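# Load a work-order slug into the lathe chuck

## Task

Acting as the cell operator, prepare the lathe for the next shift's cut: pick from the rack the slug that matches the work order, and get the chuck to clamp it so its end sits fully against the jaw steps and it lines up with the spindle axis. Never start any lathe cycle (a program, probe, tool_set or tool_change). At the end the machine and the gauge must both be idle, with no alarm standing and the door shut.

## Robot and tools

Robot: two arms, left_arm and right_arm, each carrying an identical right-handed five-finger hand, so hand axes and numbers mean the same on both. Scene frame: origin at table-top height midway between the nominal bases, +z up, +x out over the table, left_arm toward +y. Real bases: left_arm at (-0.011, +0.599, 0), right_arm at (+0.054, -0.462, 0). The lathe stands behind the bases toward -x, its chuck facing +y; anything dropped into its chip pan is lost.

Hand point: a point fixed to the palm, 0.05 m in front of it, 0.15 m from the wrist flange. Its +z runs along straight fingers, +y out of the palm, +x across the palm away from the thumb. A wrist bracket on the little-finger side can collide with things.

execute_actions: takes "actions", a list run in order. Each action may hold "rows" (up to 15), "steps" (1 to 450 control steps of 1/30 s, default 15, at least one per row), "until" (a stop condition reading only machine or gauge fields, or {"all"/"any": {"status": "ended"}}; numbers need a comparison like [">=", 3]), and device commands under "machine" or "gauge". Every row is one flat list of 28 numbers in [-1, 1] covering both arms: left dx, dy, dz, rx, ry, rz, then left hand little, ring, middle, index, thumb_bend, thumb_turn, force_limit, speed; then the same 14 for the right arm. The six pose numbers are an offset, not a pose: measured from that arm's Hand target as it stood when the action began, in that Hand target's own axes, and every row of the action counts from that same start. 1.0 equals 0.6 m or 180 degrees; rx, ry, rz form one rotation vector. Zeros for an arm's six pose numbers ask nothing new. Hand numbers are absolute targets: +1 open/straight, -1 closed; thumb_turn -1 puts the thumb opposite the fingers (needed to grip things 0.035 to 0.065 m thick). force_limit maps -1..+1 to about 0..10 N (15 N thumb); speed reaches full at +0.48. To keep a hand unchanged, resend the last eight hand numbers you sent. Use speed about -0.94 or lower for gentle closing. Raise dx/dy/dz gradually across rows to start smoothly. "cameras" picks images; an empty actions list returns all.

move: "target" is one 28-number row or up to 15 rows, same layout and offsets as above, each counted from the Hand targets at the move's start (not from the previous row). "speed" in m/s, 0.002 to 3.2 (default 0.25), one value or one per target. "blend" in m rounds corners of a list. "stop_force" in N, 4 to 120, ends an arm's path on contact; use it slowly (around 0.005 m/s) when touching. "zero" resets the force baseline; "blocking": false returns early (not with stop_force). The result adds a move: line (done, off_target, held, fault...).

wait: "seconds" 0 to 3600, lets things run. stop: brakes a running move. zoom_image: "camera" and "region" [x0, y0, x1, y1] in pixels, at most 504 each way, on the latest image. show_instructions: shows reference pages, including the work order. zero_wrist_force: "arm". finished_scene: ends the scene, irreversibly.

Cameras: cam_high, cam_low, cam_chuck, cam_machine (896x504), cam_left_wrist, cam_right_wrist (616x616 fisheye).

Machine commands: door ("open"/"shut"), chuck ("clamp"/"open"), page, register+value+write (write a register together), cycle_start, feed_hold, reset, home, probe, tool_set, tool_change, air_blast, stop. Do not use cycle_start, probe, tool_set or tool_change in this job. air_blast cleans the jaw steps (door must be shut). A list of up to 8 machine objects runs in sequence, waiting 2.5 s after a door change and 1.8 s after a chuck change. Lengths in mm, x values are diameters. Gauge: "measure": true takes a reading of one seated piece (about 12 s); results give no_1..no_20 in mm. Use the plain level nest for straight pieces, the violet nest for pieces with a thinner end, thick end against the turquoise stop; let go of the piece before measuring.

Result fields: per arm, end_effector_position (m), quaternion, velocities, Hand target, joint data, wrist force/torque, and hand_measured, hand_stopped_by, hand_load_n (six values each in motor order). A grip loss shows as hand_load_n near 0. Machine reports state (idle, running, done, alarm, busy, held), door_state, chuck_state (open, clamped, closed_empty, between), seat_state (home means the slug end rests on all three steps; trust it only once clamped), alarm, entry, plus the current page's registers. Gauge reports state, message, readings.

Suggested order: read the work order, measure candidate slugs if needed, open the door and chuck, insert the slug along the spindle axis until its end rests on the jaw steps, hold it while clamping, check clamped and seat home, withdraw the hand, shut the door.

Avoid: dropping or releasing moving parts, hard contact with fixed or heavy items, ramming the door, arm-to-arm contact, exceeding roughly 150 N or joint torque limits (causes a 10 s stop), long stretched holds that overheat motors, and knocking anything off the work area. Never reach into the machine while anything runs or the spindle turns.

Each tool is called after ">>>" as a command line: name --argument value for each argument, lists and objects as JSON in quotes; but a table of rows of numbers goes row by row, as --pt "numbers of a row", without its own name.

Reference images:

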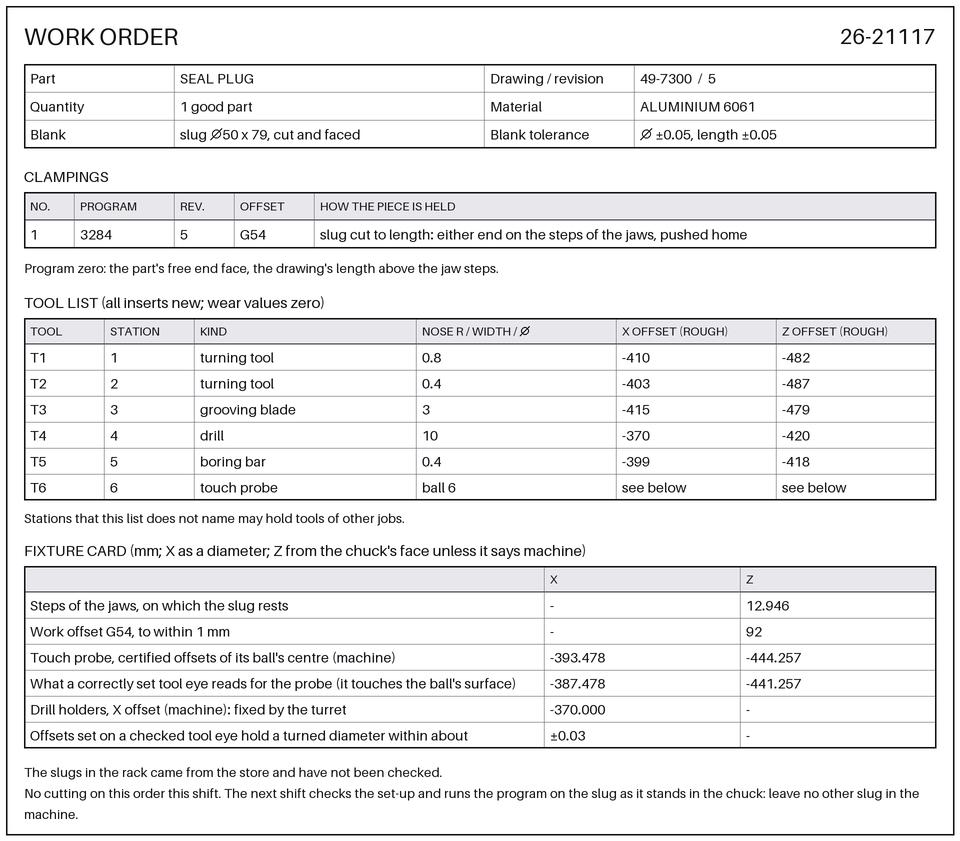

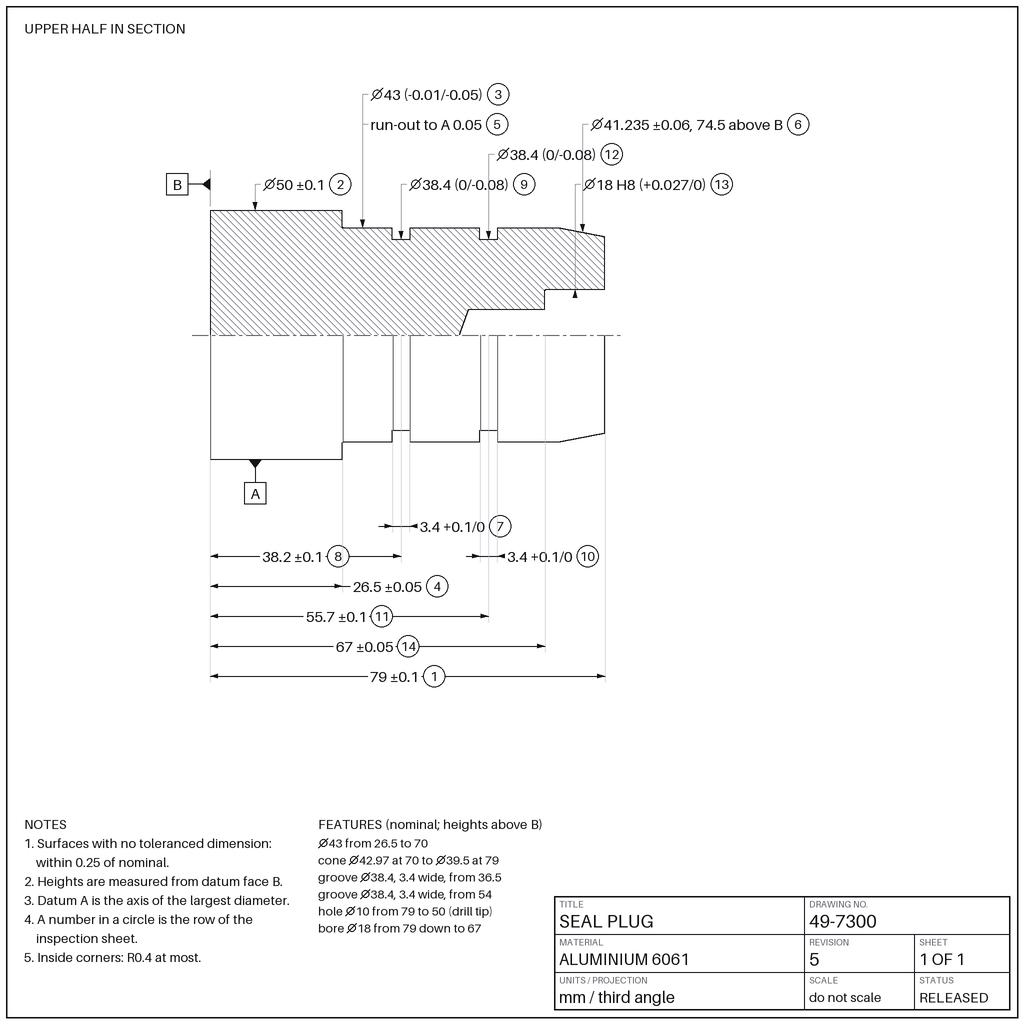

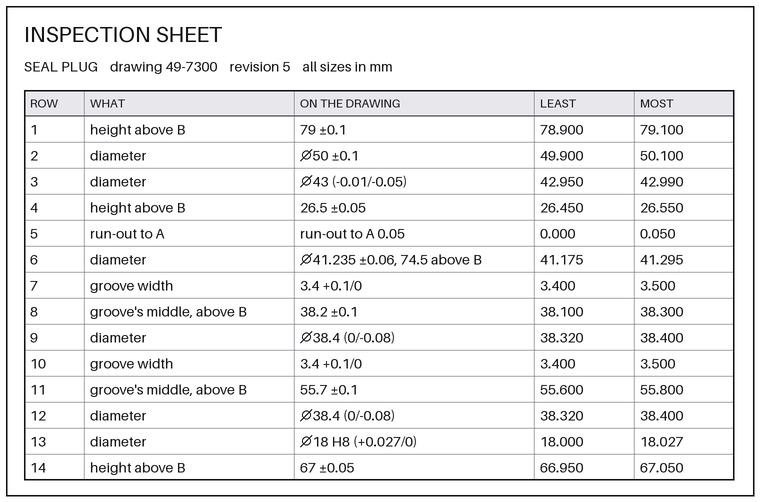

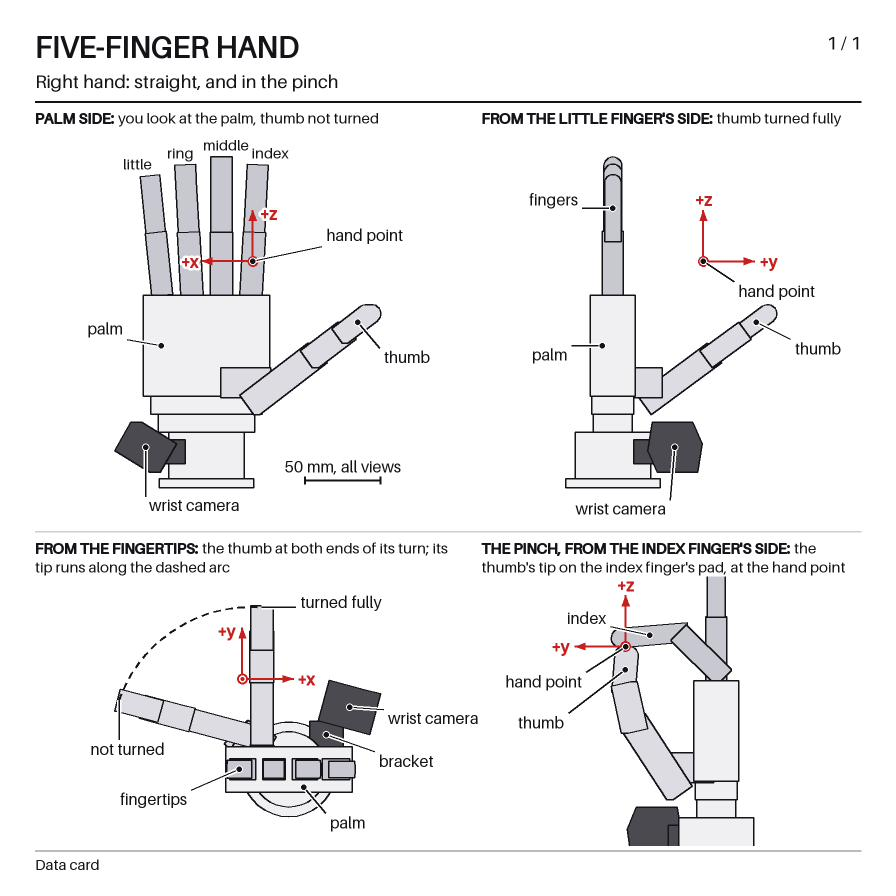

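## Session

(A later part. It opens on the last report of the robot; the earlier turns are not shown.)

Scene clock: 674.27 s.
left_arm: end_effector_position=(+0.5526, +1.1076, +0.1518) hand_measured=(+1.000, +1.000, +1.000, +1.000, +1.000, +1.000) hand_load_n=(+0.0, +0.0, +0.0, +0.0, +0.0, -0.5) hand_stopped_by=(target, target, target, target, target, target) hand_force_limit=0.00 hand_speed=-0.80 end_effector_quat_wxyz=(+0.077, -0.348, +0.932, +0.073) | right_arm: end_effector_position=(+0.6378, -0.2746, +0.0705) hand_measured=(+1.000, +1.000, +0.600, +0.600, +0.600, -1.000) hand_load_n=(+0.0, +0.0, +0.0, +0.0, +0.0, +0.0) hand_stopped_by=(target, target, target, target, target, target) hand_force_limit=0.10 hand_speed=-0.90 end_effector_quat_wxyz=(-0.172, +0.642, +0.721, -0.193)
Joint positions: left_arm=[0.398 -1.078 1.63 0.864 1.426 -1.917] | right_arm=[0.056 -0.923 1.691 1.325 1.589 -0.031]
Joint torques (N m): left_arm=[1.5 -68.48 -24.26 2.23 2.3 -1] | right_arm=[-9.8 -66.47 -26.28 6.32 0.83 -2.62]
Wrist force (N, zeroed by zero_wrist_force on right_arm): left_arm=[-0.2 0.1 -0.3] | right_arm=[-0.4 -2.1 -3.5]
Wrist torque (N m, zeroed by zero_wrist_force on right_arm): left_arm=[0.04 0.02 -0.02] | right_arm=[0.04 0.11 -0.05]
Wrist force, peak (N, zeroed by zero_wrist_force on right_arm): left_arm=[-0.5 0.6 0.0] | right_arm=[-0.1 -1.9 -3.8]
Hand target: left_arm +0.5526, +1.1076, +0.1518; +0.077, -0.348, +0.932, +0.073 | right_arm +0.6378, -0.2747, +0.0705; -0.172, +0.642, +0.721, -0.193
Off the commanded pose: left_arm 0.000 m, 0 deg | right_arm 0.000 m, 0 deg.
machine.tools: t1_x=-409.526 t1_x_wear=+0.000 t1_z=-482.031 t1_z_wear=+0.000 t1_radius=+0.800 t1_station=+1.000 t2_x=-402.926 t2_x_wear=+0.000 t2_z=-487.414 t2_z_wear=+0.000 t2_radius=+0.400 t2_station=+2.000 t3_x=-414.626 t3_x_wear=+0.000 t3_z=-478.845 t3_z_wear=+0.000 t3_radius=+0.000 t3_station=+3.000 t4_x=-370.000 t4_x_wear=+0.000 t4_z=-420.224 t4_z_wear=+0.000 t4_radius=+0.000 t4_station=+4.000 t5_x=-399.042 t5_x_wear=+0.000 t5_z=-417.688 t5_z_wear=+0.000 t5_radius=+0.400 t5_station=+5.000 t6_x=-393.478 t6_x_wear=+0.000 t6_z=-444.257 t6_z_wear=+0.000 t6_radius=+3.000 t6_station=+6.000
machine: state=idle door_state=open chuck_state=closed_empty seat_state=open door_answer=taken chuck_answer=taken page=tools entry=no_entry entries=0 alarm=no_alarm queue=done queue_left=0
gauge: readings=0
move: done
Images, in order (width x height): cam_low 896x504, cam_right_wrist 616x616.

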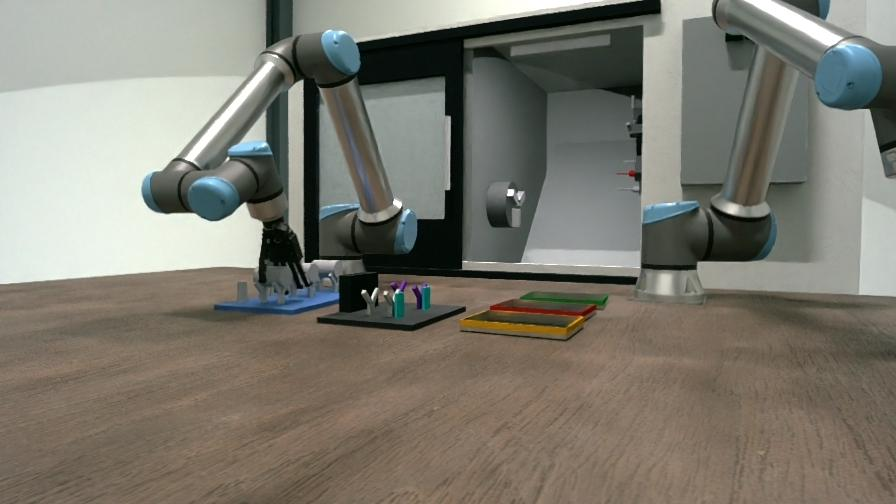

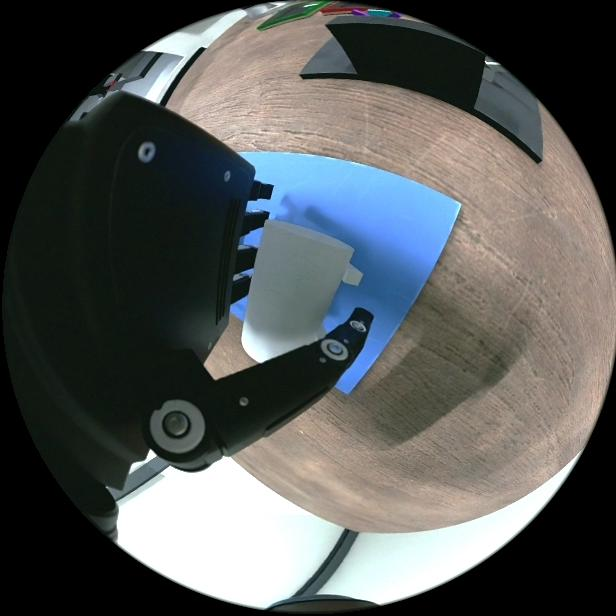

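>>> execute_actions --actions '[{"rows":[[0,0,0,0,0,0, 1,1,1,1,1,1,0,-0.8, 0,0,0,0,0,0, 1,1,-0.3,-0.3,-0.3,-1,-0.3,-0.92]],"steps":150}]'

>>> move --pt "0 0 0 0 0 0 1 1 1 1 1 1 0 -0.8 -0.005 0 0 0 0 0 1 1 -0.3 -0.3 -0.3 -1 -0.3 -0.92" --speed 0.01 --stop_force 15

>>> execute_actions --actions '[{"rows":[[0,0,0,0,0,0, 1,1,1,1,1,1,0,-0.8, 0,0,0,0,0,0, 1,1,0.6,0.6,0.6,-1,0.1,-0.9]],"steps":90}]'

>>> move --pt "0 0 0 0 0 0 1 1 1 1 1 1 0 -0.8 0.005 0 0 0 0 0 1 1 0.6 0.6 0.6 -1 0.1 -0.9" --speed 0.01 --stop_force 6 --cameras '["cam_right_wrist","cam_low"]'

>>> zoom_image --camera "cam_right_wrist" --region '[220, 170, 440, 390]'

Scene clock: 693.63 s.
left_arm: end_effector_position=(+0.5526, +1.1076, +0.1518) hand_measured=(+1.000, +1.000, +1.000, +1.000, +1.000, +1.000) hand_load_n=(-0.5, +0.0, +0.0, +0.0, -0.5, +0.0) hand_stopped_by=(target, target, target, target, target, target) hand_force_limit=0.00 hand_speed=-0.80 end_effector_quat_wxyz=(+0.077, -0.348, +0.932, +0.073) | right_arm: end_effector_position=(+0.6378, -0.2747, +0.0705) hand_measured=(+1.000, +1.000, +0.288, +0.310, +0.296, -1.000) hand_load_n=(+0.0, +0.0, +5.5, +2.5, +4.5, +0.5) hand_stopped_by=(target, target, force, force, force, target) hand_force_limit=-0.30 hand_speed=-0.92 end_effector_quat_wxyz=(-0.172, +0.642, +0.721, -0.193)
Joint positions: left_arm=[0.398 -1.078 1.63 0.864 1.426 -1.917] | right_arm=[0.056 -0.923 1.691 1.325 1.589 -0.031]
Joint torques (N m): left_arm=[1.72 -68.4 -23.48 2.27 2.39 -1.11] | right_arm=[-9.47 -84.93 -28.04 1.96 1.08 -2.69]
Wrist force (N, zeroed by zero_wrist_force on right_arm): left_arm=[0.1 0.3 0.0] | right_arm=[-0.1 -10.1 3.7]
Wrist torque (N m, zeroed by zero_wrist_force on right_arm): left_arm=[0.06 -0.02 0.01] | right_arm=[0.07 -0.03 -0.10]
Wrist force, peak (N, zeroed by zero_wrist_force on right_arm): left_arm=[-0.6 0.5 -0.6] | right_arm=[-0.6 -14.4 2.7]
Hand target: left_arm +0.5526, +1.1076, +0.1518; +0.077, -0.348, +0.932, +0.073 | right_arm +0.6378, -0.2747, +0.0705; -0.172, +0.642, +0.721, -0.193
Off the commanded pose: left_arm 0.000 m, 0 deg | right_arm 0.000 m, 0 deg.
machine.tools: t1_x=-409.526 t1_x_wear=+0.000 t1_z=-482.031 t1_z_wear=+0.000 t1_radius=+0.800 t1_station=+1.000 t2_x=-402.926 t2_x_wear=+0.000 t2_z=-487.414 t2_z_wear=+0.000 t2_radius=+0.400 t2_station=+2.000 t3_x=-414.626 t3_x_wear=+0.000 t3_z=-478.845 t3_z_wear=+0.000 t3_radius=+0.000 t3_station=+3.000 t4_x=-370.000 t4_x_wear=+0.000 t4_z=-420.224 t4_z_wear=+0.000 t4_radius=+0.000 t4_station=+4.000 t5_x=-399.042 t5_x_wear=+0.000 t5_z=-417.688 t5_z_wear=+0.000 t5_radius=+0.400 t5_station=+5.000 t6_x=-393.478 t6_x_wear=+0.000 t6_z=-444.257 t6_z_wear=+0.000 t6_radius=+3.000 t6_station=+6.000
machine: state=idle door_state=open chuck_state=closed_empty seat_state=open door_answer=taken chuck_answer=taken page=tools entry=no_entry entries=0 alarm=no_alarm queue=done queue_left=0
gauge: readings=0

Scene clock: 694.70 s.
left_arm: end_effector_position=(+0.5526, +1.1076, +0.1518) hand_measured=(+1.000, +1.000, +1.000, +1.000, +1.000, +1.000) hand_load_n=(+0.0, +0.0, -0.5, +0.0, +0.0, +0.0) hand_stopped_by=(target, target, target, target, target, target) hand_force_limit=0.00 hand_speed=-0.80 end_effector_quat_wxyz=(+0.077, -0.348, +0.932, +0.073) | right_arm: end_effector_position=(+0.6382, -0.2777, +0.0705) hand_measured=(+1.000, +1.000, +0.288, +0.310, +0.296, -1.000) hand_load_n=(+0.0, +0.0, +5.0, +0.0, +5.5, +0.0) hand_stopped_by=(target, target, force, force, force, target) hand_force_limit=-0.30 hand_speed=-0.92 end_effector_quat_wxyz=(-0.172, +0.642, +0.721, -0.193)
Joint positions: left_arm=[0.398 -1.078 1.63 0.864 1.426 -1.917] | right_arm=[0.051 -0.924 1.693 1.325 1.592 -0.035]
Joint torques (N m): left_arm=[2.28 -69.11 -23.99 2.24 2.32 -1.07] | right_arm=[8.51 -82.01 -18.91 2.2 -0.85 2.47]
Wrist force (N, zeroed by zero_wrist_force on right_arm): left_arm=[-0.2 0.3 -0.3] | right_arm=[1.6 -5.3 -2.2]
Wrist torque (N m, zeroed by zero_wrist_force on right_arm): left_arm=[0.07 0.04 -0.01] | right_arm=[0.01 0.14 -0.11]
Wrist force, peak (N, zeroed by zero_wrist_force on right_arm): left_arm=[-0.4 0.7 -0.2] | right_arm=[1.8 -11.7 2.6]
Hand target: left_arm +0.5526, +1.1076, +0.1518; +0.077, -0.348, +0.932, +0.073 | right_arm +0.6382, -0.2777, +0.0705; -0.172, +0.642, +0.721, -0.193
Off the commanded pose: left_arm 0.000 m, 0 deg | right_arm 0.000 m, 0 deg.
machine.tools: t1_x=-409.526 t1_x_wear=+0.000 t1_z=-482.031 t1_z_wear=+0.000 t1_radius=+0.800 t1_station=+1.000 t2_x=-402.926 t2_x_wear=+0.000 t2_z=-487.414 t2_z_wear=+0.000 t2_radius=+0.400 t2_station=+2.000 t3_x=-414.626 t3_x_wear=+0.000 t3_z=-478.845 t3_z_wear=+0.000 t3_radius=+0.000 t3_station=+3.000 t4_x=-370.000 t4_x_wear=+0.000 t4_z=-420.224 t4_z_wear=+0.000 t4_radius=+0.000 t4_station=+4.000 t5_x=-399.042 t5_x_wear=+0.000 t5_z=-417.688 t5_z_wear=+0.000 t5_radius=+0.400 t5_station=+5.000 t6_x=-393.478 t6_x_wear=+0.000 t6_z=-444.257 t6_z_wear=+0.000 t6_radius=+3.000 t6_station=+6.000
machine: state=idle door_state=open chuck_state=closed_empty seat_state=open door_answer=taken chuck_answer=taken page=tools entry=no_entry entries=0 alarm=no_alarm queue=done queue_left=0
gauge: readings=0
move: done

Scene clock: 697.90 s.
left_arm: end_effector_position=(+0.5526, +1.1076, +0.1518) hand_measured=(+1.000, +1.000, +1.000, +1.000, +1.000, +1.000) hand_load_n=(-0.5, +0.0, +0.0, +0.0, +0.0, +0.0) hand_stopped_by=(target, target, target, target, target, target) hand_force_limit=0.00 hand_speed=-0.80 end_effector_quat_wxyz=(+0.077, -0.348, +0.932, +0.073) | right_arm: end_effector_position=(+0.6382, -0.2777, +0.0705) hand_measured=(+1.000, +1.000, +0.600, +0.600, +0.600, -1.000) hand_load_n=(+0.0, +0.0, +0.0, +0.0, +0.0, +0.0) hand_stopped_by=(target, target, target, target, target, target) hand_force_limit=0.10 hand_speed=-0.90 end_effector_quat_wxyz=(-0.172, +0.642, +0.721, -0.193)
Joint positions: left_arm=[0.398 -1.078 1.63 0.864 1.426 -1.917] | right_arm=[0.051 -0.924 1.693 1.325 1.592 -0.035]
Joint torques (N m): left_arm=[1.47 -68.14 -23.57 2.19 2.29 -1.07] | right_arm=[10.86 -64.83 -30.56 7.06 -2.33 2.41]
Wrist force (N, zeroed by zero_wrist_force on right_arm): left_arm=[-0.3 0.3 -0.3] | right_arm=[-0.8 -2.2 -3.6]
Wrist torque (N m, zeroed by zero_wrist_force on right_arm): left_arm=[0.07 0.04 -0.01] | right_arm=[0.02 0.17 -0.08]
Wrist force, peak (N, zeroed by zero_wrist_force on right_arm): left_arm=[-0.5 0.6 -0.1] | right_arm=[1.3 -5.5 -2.6]
Hand target: left_arm +0.5526, +1.1076, +0.1518; +0.077, -0.348, +0.932, +0.073 | right_arm +0.6382, -0.2777, +0.0705; -0.172, +0.642, +0.721, -0.193
Off the commanded pose: left_arm 0.000 m, 0 deg | right_arm 0.000 m, 0 deg.
machine.tools: t1_x=-409.526 t1_x_wear=+0.000 t1_z=-482.031 t1_z_wear=+0.000 t1_radius=+0.800 t1_station=+1.000 t2_x=-402.926 t2_x_wear=+0.000 t2_z=-487.414 t2_z_wear=+0.000 t2_radius=+0.400 t2_station=+2.000 t3_x=-414.626 t3_x_wear=+0.000 t3_z=-478.845 t3_z_wear=+0.000 t3_radius=+0.000 t3_station=+3.000 t4_x=-370.000 t4_x_wear=+0.000 t4_z=-420.224 t4_z_wear=+0.000 t4_radius=+0.000 t4_station=+4.000 t5_x=-399.042 t5_x_wear=+0.000 t5_z=-417.688 t5_z_wear=+0.000 t5_radius=+0.400 t5_station=+5.000 t6_x=-393.478 t6_x_wear=+0.000 t6_z=-444.257 t6_z_wear=+0.000 t6_radius=+3.000 t6_station=+6.000
machine: state=idle door_state=open chuck_state=closed_empty seat_state=open door_answer=taken chuck_answer=taken page=tools entry=no_entry entries=0 alarm=no_alarm queue=done queue_left=0
gauge: readings=0

Scene clock: 698.97 s.
left_arm: end_effector_position=(+0.5526, +1.1076, +0.1518) hand_measured=(+1.000, +1.000, +1.000, +1.000, +1.000, +1.000) hand_load_n=(+0.0, +0.5, +0.0, +0.0, +0.0, +0.0) hand_stopped_by=(target, target, target, target, target, target) hand_force_limit=0.00 hand_speed=-0.80 end_effector_quat_wxyz=(+0.077, -0.348, +0.932, +0.073) | right_arm: end_effector_position=(+0.6378, -0.2746, +0.0705) hand_measured=(+1.000, +1.000, +0.600, +0.600, +0.600, -1.000) hand_load_n=(+0.0, +0.0, +0.0, +0.0, +0.0, +0.0) hand_stopped_by=(target, target, target, target, target, target) hand_force_limit=0.10 hand_speed=-0.90 end_effector_quat_wxyz=(-0.172, +0.642, +0.721, -0.193)
Joint positions: left_arm=[0.398 -1.078 1.63 0.864 1.426 -1.917] | right_arm=[0.056 -0.923 1.691 1.325 1.589 -0.031]
Joint torques (N m): left_arm=[0.75 -67.67 -23.58 2.22 2.2 -1.34] | right_arm=[-10.09 -68.31 -25.99 6.17 0.8 -2.77]
Wrist force (N, zeroed by zero_wrist_force on right_arm): left_arm=[-0.5 0.4 -0.1] | right_arm=[-0.8 -2.0 -3.4]
Wrist torque (N m, zeroed by zero_wrist_force on right_arm): left_arm=[0.08 0.06 -0.02] | right_arm=[0.04 0.16 -0.07]
Wrist force, peak (N, zeroed by zero_wrist_force on right_arm): left_arm=[-0.6 0.6 -0.4] | right_arm=[-0.8 -2.3 -3.8]
Hand target: left_arm +0.5526, +1.1076, +0.1518; +0.077, -0.348, +0.932, +0.073 | right_arm +0.6378, -0.2747, +0.0705; -0.172, +0.642, +0.721, -0.193
Off the commanded pose: left_arm 0.000 m, 0 deg | right_arm 0.000 m, 0 deg.
machine.tools: t1_x=-409.526 t1_x_wear=+0.000 t1_z=-482.031 t1_z_wear=+0.000 t1_radius=+0.800 t1_station=+1.000 t2_x=-402.926 t2_x_wear=+0.000 t2_z=-487.414 t2_z_wear=+0.000 t2_radius=+0.400 t2_station=+2.000 t3_x=-414.626 t3_x_wear=+0.000 t3_z=-478.845 t3_z_wear=+0.000 t3_radius=+0.000 t3_station=+3.000 t4_x=-370.000 t4_x_wear=+0.000 t4_z=-420.224 t4_z_wear=+0.000 t4_radius=+0.000 t4_station=+4.000 t5_x=-399.042 t5_x_wear=+0.000 t5_z=-417.688 t5_z_wear=+0.000 t5_radius=+0.400 t5_station=+5.000 t6_x=-393.478 t6_x_wear=+0.000 t6_z=-444.257 t6_z_wear=+0.000 t6_radius=+3.000 t6_station=+6.000
machine: state=idle door_state=open chuck_state=closed_empty seat_state=open door_answer=taken chuck_answer=taken page=tools entry=no_entry entries=0 alarm=no_alarm queue=done queue_left=0
gauge: readings=0
move: done
Images, in order (width x height): cam_low 896x504, cam_right_wrist 616x616.

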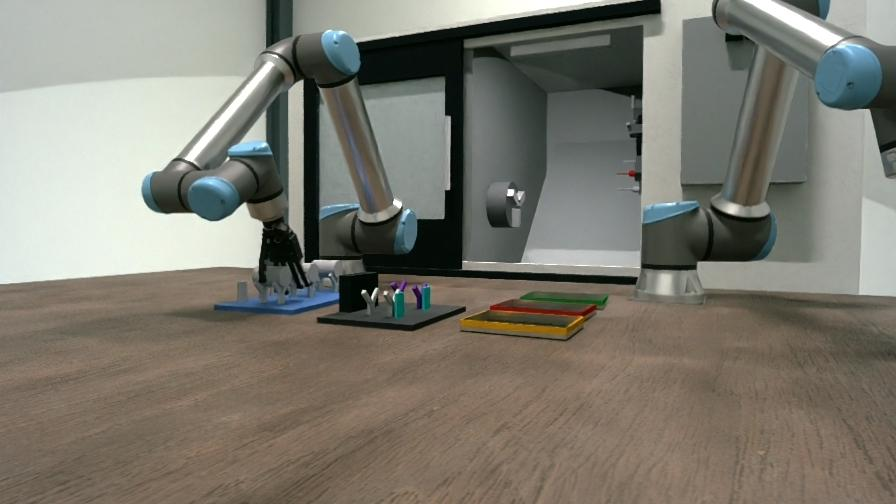

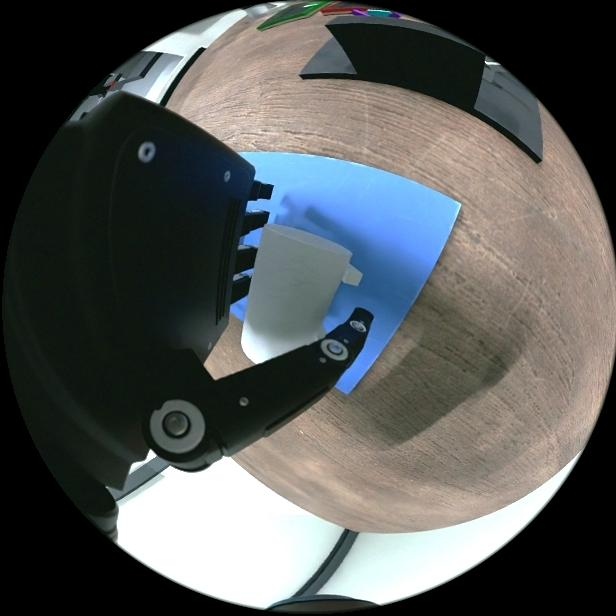

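Scaled by 2.291 from the camera's image (finer frame: 880x880).

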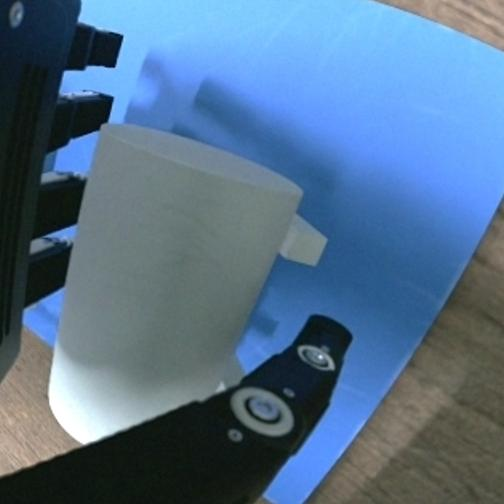

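>>> execute_actions --actions '[{"rows":[[0,0,0,0,0,0, 1,1,1,1,1,1,0,-0.8, 0,0,0,0,0,0, 1,1,-0.3,-0.3,-0.3,-1,-0.2,-0.92]],"steps":150},{"rows":[[0,0,0,0,0,0, 1,1,1,1,1,1,0,-0.8, 0,0,0,0,0,0, 1,1,-0.35,-0.35,-0.35,-1,0.1,-0.92]],"steps":60}]'

>>> move --pt "0 0 0 0 0 0 1 1 1 1 1 1 0 -0.8 0 -0.0167 -0.0289 0 0 0 1 1 -0.35 -0.35 -0.35 -1 0.1 -0.92" --speed 0.02 --cameras '["cam_right_wrist","cam_low"]'

>>> zoom_image --camera "cam_right_wrist" --region '[220, 170, 440, 390]'

>>> zoom_image --camera "cam_low" --region '[220, 230, 320, 320]'

Scene clock: 716.20 s.
left_arm: end_effector_position=(+0.5526, +1.1076, +0.1518) hand_measured=(+1.000, +1.000, +1.000, +1.000, +1.000, +1.000) hand_load_n=(+0.0, +0.0, +0.0, +0.0, +0.0, +0.0) hand_stopped_by=(target, target, target, target, target, target) hand_force_limit=0.00 hand_speed=-0.80 end_effector_quat_wxyz=(+0.077, -0.348, +0.932, +0.073) | right_arm: end_effector_position=(+0.6378, -0.2747, +0.0705) hand_measured=(+1.000, +1.000, +0.282, +0.298, +0.288, -1.000) hand_load_n=(+0.0, +0.0, +6.5, +6.0, +8.0, +1.0) hand_stopped_by=(target, target, force, force, force, target) hand_force_limit=0.10 hand_speed=-0.92 end_effector_quat_wxyz=(-0.172, +0.642, +0.721, -0.193)
Joint positions: left_arm=[0.398 -1.078 1.63 0.864 1.426 -1.917] | right_arm=[0.056 -0.923 1.691 1.325 1.589 -0.031]
Joint torques (N m): left_arm=[2.56 -67.86 -23.47 2.12 2.16 -1.19] | right_arm=[-9.72 -84.17 -39.51 1.75 1.41 -2.66]
Wrist force (N, zeroed by zero_wrist_force on right_arm): left_arm=[-0.3 0.3 -0.1] | right_arm=[-0.2 -15.2 4.9]
Wrist torque (N m, zeroed by zero_wrist_force on right_arm): left_arm=[0.07 0.04 -0.02] | right_arm=[0.09 0.18 -0.08]
Wrist force, peak (N, zeroed by zero_wrist_force on right_arm): left_arm=[-0.7 0.6 -0.1] | right_arm=[-0.1 -17.3 5.6]
Hand target: left_arm +0.5526, +1.1076, +0.1518; +0.077, -0.348, +0.932, +0.073 | right_arm +0.6378, -0.2747, +0.0705; -0.172, +0.642, +0.721, -0.193
Off the commanded pose: left_arm 0.000 m, 0 deg | right_arm 0.000 m, 0 deg.
machine.tools: t1_x=-409.526 t1_x_wear=+0.000 t1_z=-482.031 t1_z_wear=+0.000 t1_radius=+0.800 t1_station=+1.000 t2_x=-402.926 t2_x_wear=+0.000 t2_z=-487.414 t2_z_wear=+0.000 t2_radius=+0.400 t2_station=+2.000 t3_x=-414.626 t3_x_wear=+0.000 t3_z=-478.845 t3_z_wear=+0.000 t3_radius=+0.000 t3_station=+3.000 t4_x=-370.000 t4_x_wear=+0.000 t4_z=-420.224 t4_z_wear=+0.000 t4_radius=+0.000 t4_station=+4.000 t5_x=-399.042 t5_x_wear=+0.000 t5_z=-417.688 t5_z_wear=+0.000 t5_radius=+0.400 t5_station=+5.000 t6_x=-393.478 t6_x_wear=+0.000 t6_z=-444.257 t6_z_wear=+0.000 t6_radius=+3.000 t6_station=+6.000
machine: state=idle door_state=open chuck_state=closed_empty seat_state=open door_answer=taken chuck_answer=taken page=tools entry=no_entry entries=0 alarm=no_alarm queue=done queue_left=0
gauge: readings=0

Scene clock: 717.43 s.
left_arm: end_effector_position=(+0.5526, +1.1076, +0.1518) hand_measured=(+1.000, +1.000, +1.000, +1.000, +1.000, +1.000) hand_load_n=(+0.0, +0.0, +0.0, +0.0, +0.0, +0.0) hand_stopped_by=(target, target, target, target, target, target) hand_force_limit=0.00 hand_speed=-0.80 end_effector_quat_wxyz=(+0.077, -0.348, +0.932, +0.073) | right_arm: end_effector_position=(+0.6378, -0.2747, +0.0908) hand_measured=(+1.000, +1.000, +0.282, +0.298, +0.290, -1.000) hand_load_n=(+0.0, +0.0, +3.5, +3.0, +10.0, +0.0) hand_stopped_by=(target, target, force, force, force, target) hand_force_limit=0.10 hand_speed=-0.92 end_effector_quat_wxyz=(-0.172, +0.642, +0.721, -0.193)
Joint positions: left_arm=[0.398 -1.078 1.63 0.864 1.426 -1.917] | right_arm=[0.056 -0.946 1.685 1.354 1.589 -0.031]
Joint torques (N m): left_arm=[2.09 -68.26 -23.88 2.15 2.24 -1.04] | right_arm=[-3.31 -65.22 -28.05 2.4 0.65 -1.27]
Wrist force (N, zeroed by zero_wrist_force on right_arm): left_arm=[-0.3 0.1 -0.3] | right_arm=[-0.4 -0.5 0.3]
Wrist torque (N m, zeroed by zero_wrist_force on right_arm): left_arm=[0.04 0.05 -0.03] | right_arm=[-0.11 0.08 -0.05]
Wrist force, peak (N, zeroed by zero_wrist_force on right_arm): left_arm=[-0.5 0.7 0.0] | right_arm=[0.0 -15.1 5.0]
Hand target: left_arm +0.5526, +1.1076, +0.1518; +0.077, -0.348, +0.932, +0.073 | right_arm +0.6378, -0.2747, +0.0906; -0.172, +0.642, +0.721, -0.193
Off the commanded pose: left_arm 0.000 m, 0 deg | right_arm 0.000 m, 0 deg.
machine.tools: t1_x=-409.526 t1_x_wear=+0.000 t1_z=-482.031 t1_z_wear=+0.000 t1_radius=+0.800 t1_station=+1.000 t2_x=-402.926 t2_x_wear=+0.000 t2_z=-487.414 t2_z_wear=+0.000 t2_radius=+0.400 t2_station=+2.000 t3_x=-414.626 t3_x_wear=+0.000 t3_z=-478.845 t3_z_wear=+0.000 t3_radius=+0.000 t3_station=+3.000 t4_x=-370.000 t4_x_wear=+0.000 t4_z=-420.224 t4_z_wear=+0.000 t4_radius=+0.000 t4_station=+4.000 t5_x=-399.042 t5_x_wear=+0.000 t5_z=-417.688 t5_z_wear=+0.000 t5_radius=+0.400 t5_station=+5.000 t6_x=-393.478 t6_x_wear=+0.000 t6_z=-444.257 t6_z_wear=+0.000 t6_radius=+3.000 t6_station=+6.000
machine: state=idle door_state=open chuck_state=closed_empty seat_state=open door_answer=taken chuck_answer=taken page=tools entry=no_entry entries=0 alarm=no_alarm queue=done queue_left=0
gauge: readings=0
move: done
Images, in order (width x height): cam_low 896x504, cam_right_wrist 616x616.

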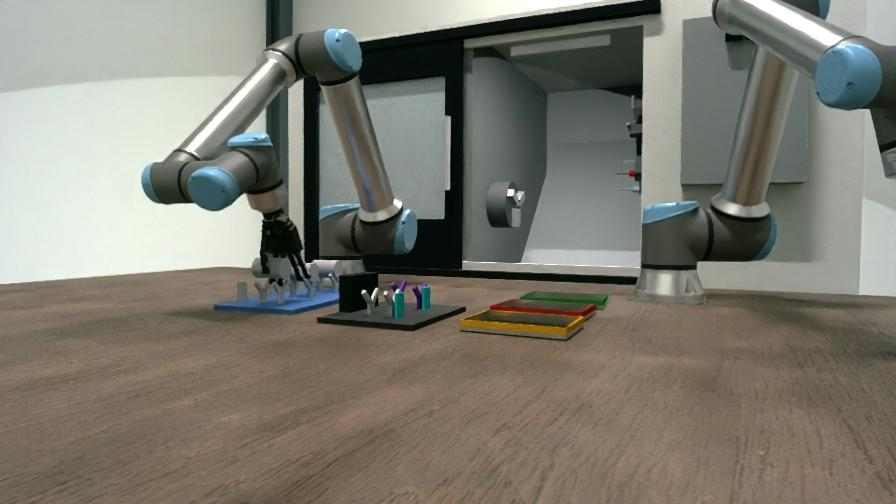

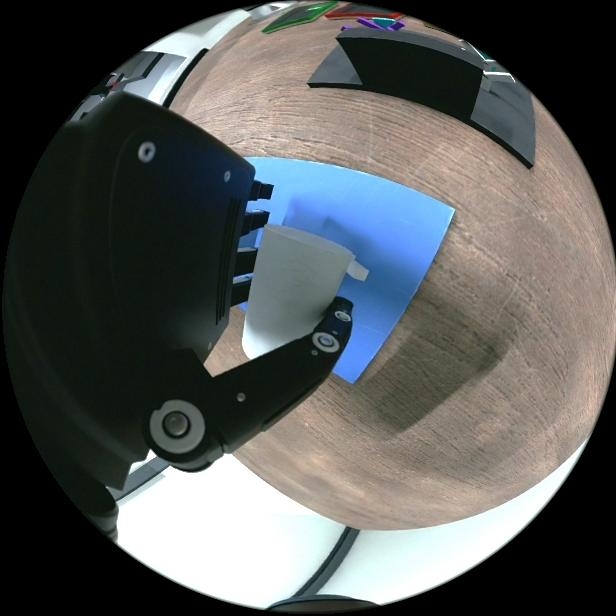

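Scaled by 2.291 from the camera's image (finer frame: 880x880).

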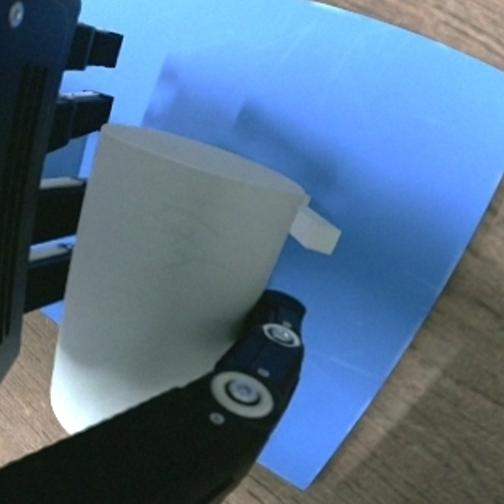

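Scaled by 5.040 from the camera's image (finer frame: 1280x720).

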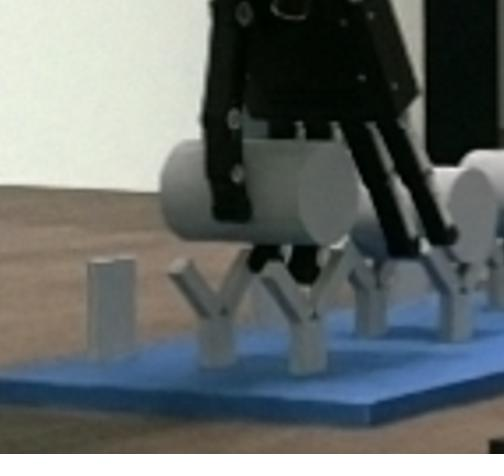

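>>> move --pt "0 0 0 0 0 0 1 1 1 1 1 1 0 -0.8 0 -0.0917 -0.1588 0 0 0 1 1 -0.35 -0.35 -0.35 -1 0.1 -0.92" --pt "0 0 0 0 0 0 1 1 1 1 1 1 0 -0.8 0.5408 0.0317 -0.2288 0 0.0156 0.0269 1 1 -0.35 -0.35 -0.35 -1 0.1 -0.92" --pt "0 0 0 0 0 0 1 1 1 1 1 1 0 -0.8 0.5408 0.1233 -0.0702 0 0.0156 0.0269 1 1 -0.35 -0.35 -0.35 -1 0.1 -0.92" --speed '[0.12,0.18,0.1]' --blend '[0.04,0.02,0]' --cameras '["cam_right_wrist","cam_low"]'

>>> zoom_image --camera "cam_right_wrist" --region '[220, 170, 440, 390]'

>>> zoom_image --camera "cam_low" --region '[330, 240, 430, 330]'

Scene clock: 733.57 s.
left_arm: end_effector_position=(+0.5526, +1.1076, +0.1518) hand_measured=(+1.000, +1.000, +1.000, +1.000, +1.000, +1.000) hand_load_n=(+0.0, +0.0, +0.0, +0.0, +0.0, +0.0) hand_stopped_by=(target, target, target, target, target, target) hand_force_limit=0.00 hand_speed=-0.80 end_effector_quat_wxyz=(+0.077, -0.348, +0.932, +0.073) | right_arm: end_effector_position=(+0.6848, +0.0574, +0.0899) hand_measured=(+1.000, +1.000, +0.282, +0.298, +0.290, -1.000) hand_load_n=(+0.0, +0.0, +3.5, +3.0, +10.0, +0.0) hand_stopped_by=(target, target, force, force, force, target) hand_force_limit=0.10 hand_speed=-0.92 end_effector_quat_wxyz=(-0.181, +0.677, +0.689, -0.185)
Joint positions: left_arm=[0.398 -1.078 1.63 0.864 1.426 -1.917] | right_arm=[0.441 -0.665 1.143 1.573 1.353 0.393]
Joint torques (N m): left_arm=[1.22 -69.43 -23.69 2.19 2.33 -1.12] | right_arm=[-10.15 -112.91 -39.93 8.05 1.47 -2.56]
Wrist force (N, zeroed by zero_wrist_force on right_arm): left_arm=[-0.1 0.3 0.0] | right_arm=[-0.8 -0.7 0.2]
Wrist torque (N m, zeroed by zero_wrist_force on right_arm): left_arm=[0.06 0.00 -0.01] | right_arm=[-0.12 0.13 -0.41]
Wrist force, peak (N, zeroed by zero_wrist_force on right_arm): left_arm=[-0.3 0.8 0.2] | right_arm=[-0.5 0.8 2.4]
Hand target: left_arm +0.5526, +1.1076, +0.1518; +0.077, -0.348, +0.932, +0.073 | right_arm +0.6849, +0.0575, +0.0899; -0.181, +0.677, +0.689, -0.185
Off the commanded pose: left_arm 0.000 m, 0 deg | right_arm 0.000 m, 0 deg.
machine.tools: t1_x=-409.526 t1_x_wear=+0.000 t1_z=-482.031 t1_z_wear=+0.000 t1_radius=+0.800 t1_station=+1.000 t2_x=-402.926 t2_x_wear=+0.000 t2_z=-487.414 t2_z_wear=+0.000 t2_radius=+0.400 t2_station=+2.000 t3_x=-414.626 t3_x_wear=+0.000 t3_z=-478.845 t3_z_wear=+0.000 t3_radius=+0.000 t3_station=+3.000 t4_x=-370.000 t4_x_wear=+0.000 t4_z=-420.224 t4_z_wear=+0.000 t4_radius=+0.000 t4_station=+4.000 t5_x=-399.042 t5_x_wear=+0.000 t5_z=-417.688 t5_z_wear=+0.000 t5_radius=+0.400 t5_station=+5.000 t6_x=-393.478 t6_x_wear=+0.000 t6_z=-444.257 t6_z_wear=+0.000 t6_radius=+3.000 t6_station=+6.000
machine: state=idle door_state=open chuck_state=closed_empty seat_state=open door_answer=taken chuck_answer=taken page=tools entry=no_entry entries=0 alarm=no_alarm queue=done queue_left=0
gauge: readings=0
move: done
Images, in order (width x height): cam_low 896x504, cam_right_wrist 616x616.

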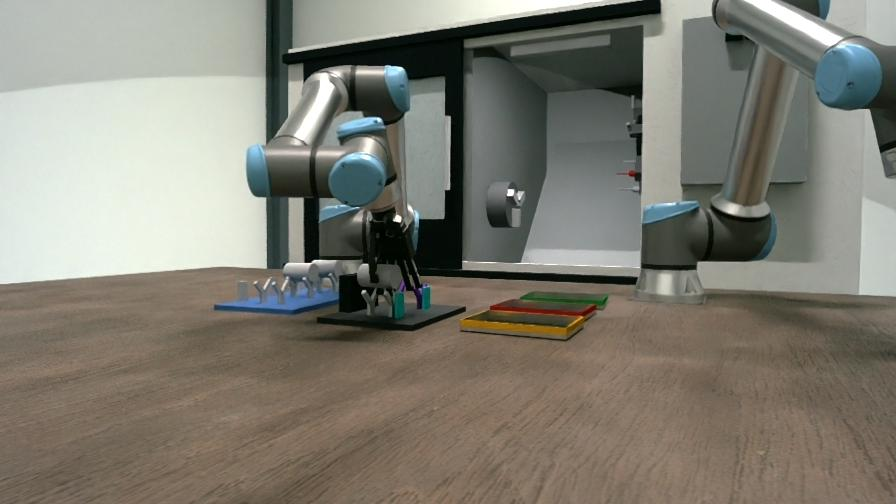

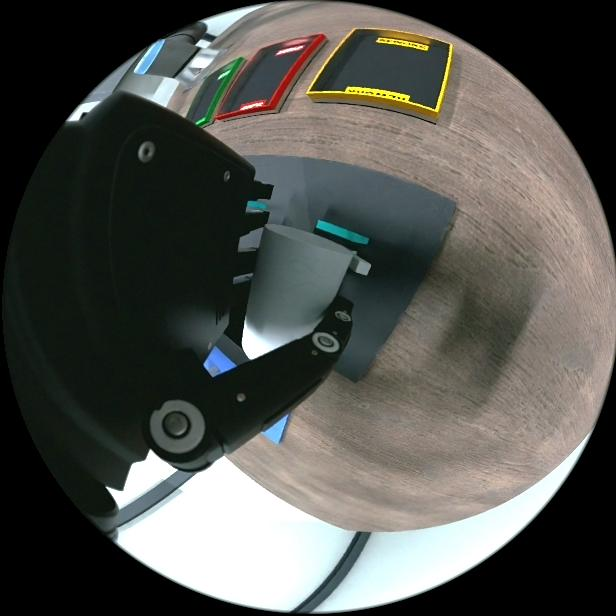

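Scaled by 2.291 from the camera's image (finer frame: 880x880).

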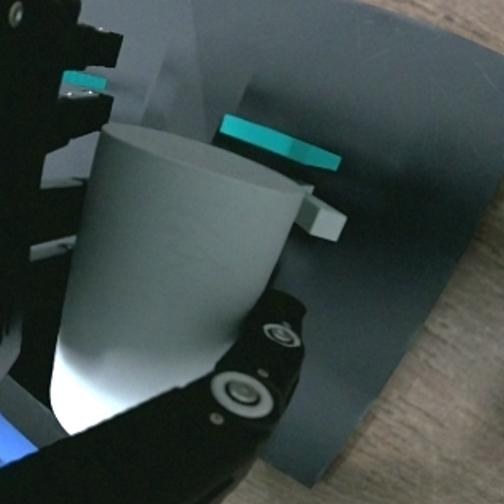

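Scaled by 5.040 from the camera's image (finer frame: 1280x720).

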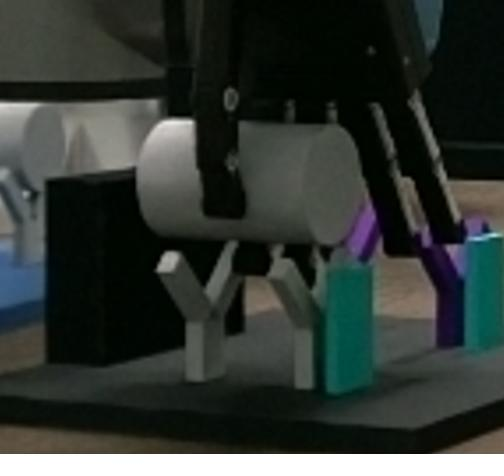

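>>> move --pt "0 0 0 0 0 0 1 1 1 1 1 1 0 -0.8 0 0.0183 0.0318 0 0 0 1 1 -0.35 -0.35 -0.35 -1 0.1 -0.92" --speed 0.015 --stop_force 5 --cameras '["cam_right_wrist","cam_low"]'

>>> zoom_image --camera "cam_right_wrist" --region '[220, 170, 440, 390]'

>>> zoom_image --camera "cam_low" --region '[330, 240, 430, 330]'

Scene clock: 741.97 s.
left_arm: end_effector_position=(+0.5526, +1.1076, +0.1518) hand_measured=(+1.000, +1.000, +1.000, +1.000, +1.000, +1.000) hand_load_n=(+0.0, +0.0, +0.0, +0.0, -0.5, +0.5) hand_stopped_by=(target, target, target, target, target, target) hand_force_limit=0.00 hand_speed=-0.80 end_effector_quat_wxyz=(+0.077, -0.348, +0.932, +0.073) | right_arm: end_effector_position=(+0.6849, +0.0574, +0.0712) hand_measured=(+1.000, +1.000, +0.282, +0.298, +0.290, -1.000) hand_load_n=(+0.0, +0.0, +3.0, +2.5, +8.5, +0.0) hand_stopped_by=(target, target, force, force, force, target) hand_force_limit=0.10 hand_speed=-0.92 end_effector_quat_wxyz=(-0.181, +0.677, +0.689, -0.185)
Joint positions: left_arm=[0.398 -1.078 1.63 0.864 1.426 -1.917] | right_arm=[0.441 -0.649 1.149 1.551 1.353 0.393]
Joint torques (N m): left_arm=[1.53 -69.08 -23.79 2.31 2.34 -1.11] | right_arm=[-3.97 -114.23 -39.49 8.12 -1.29 2.63]
Wrist force (N, zeroed by zero_wrist_force on right_arm): left_arm=[-0.3 0.4 -0.1] | right_arm=[-0.9 -0.4 0.5]
Wrist torque (N m, zeroed by zero_wrist_force on right_arm): left_arm=[0.07 0.03 -0.01] | right_arm=[-0.11 0.14 -0.41]
Wrist force, peak (N, zeroed by zero_wrist_force on right_arm): left_arm=[-0.5 0.7 0.1] | right_arm=[-0.7 -6.2 -5.8]
Hand target: left_arm +0.5526, +1.1076, +0.1518; +0.077, -0.348, +0.932, +0.073 | right_arm +0.6849, +0.0574, +0.0712; -0.181, +0.677, +0.689, -0.185 (not the last commanded pose)
Off the commanded pose: left_arm 0.000 m, 0 deg | right_arm 0.003 m, 0 deg.
machine.tools: t1_x=-409.526 t1_x_wear=+0.000 t1_z=-482.031 t1_z_wear=+0.000 t1_radius=+0.800 t1_station=+1.000 t2_x=-402.926 t2_x_wear=+0.000 t2_z=-487.414 t2_z_wear=+0.000 t2_radius=+0.400 t2_station=+2.000 t3_x=-414.626 t3_x_wear=+0.000 t3_z=-478.845 t3_z_wear=+0.000 t3_radius=+0.000 t3_station=+3.000 t4_x=-370.000 t4_x_wear=+0.000 t4_z=-420.224 t4_z_wear=+0.000 t4_radius=+0.000 t4_station=+4.000 t5_x=-399.042 t5_x_wear=+0.000 t5_z=-417.688 t5_z_wear=+0.000 t5_radius=+0.400 t5_station=+5.000 t6_x=-393.478 t6_x_wear=+0.000 t6_z=-444.257 t6_z_wear=+0.000 t6_radius=+3.000 t6_station=+6.000
machine: state=idle door_state=open chuck_state=closed_empty seat_state=open door_answer=taken chuck_answer=taken page=tools entry=no_entry entries=0 alarm=no_alarm queue=done queue_left=0
gauge: readings=0
move: contact (right_arm)
Images, in order (width x height): cam_low 896x504, cam_right_wrist 616x616.

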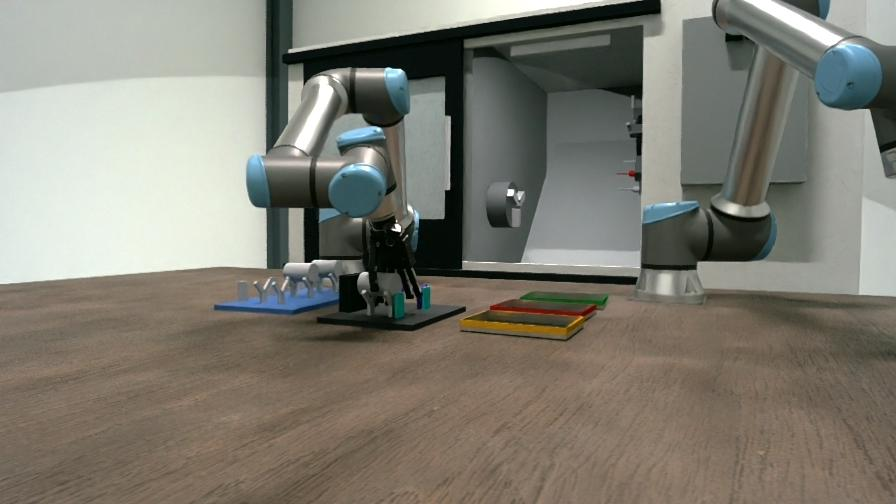

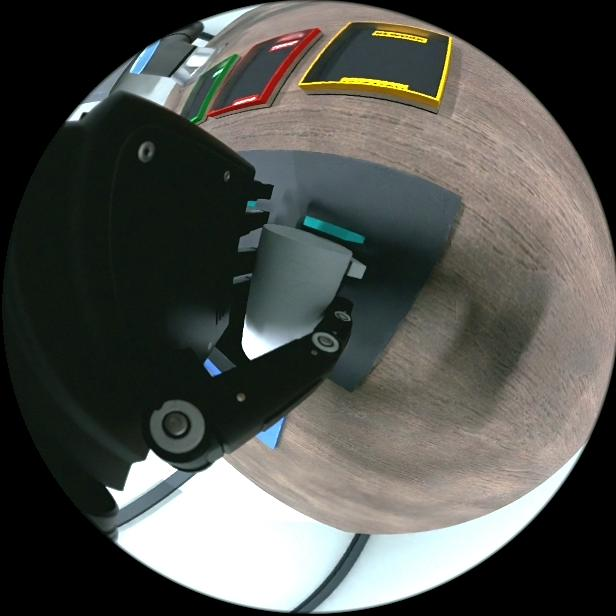

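Scaled by 2.291 from the camera's image (finer frame: 880x880).

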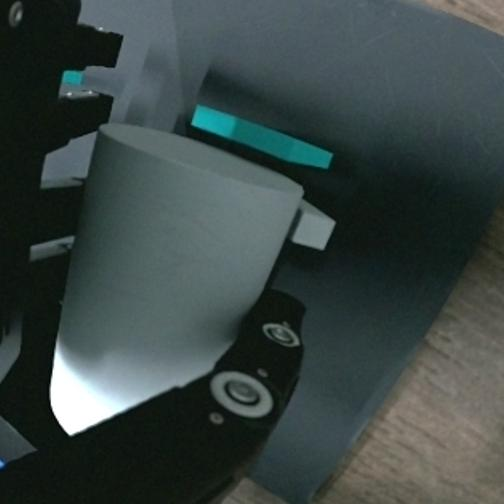

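Scaled by 5.040 from the camera's image (finer frame: 1280x720).

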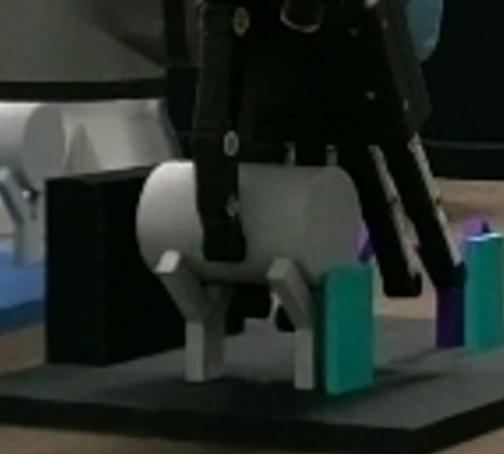

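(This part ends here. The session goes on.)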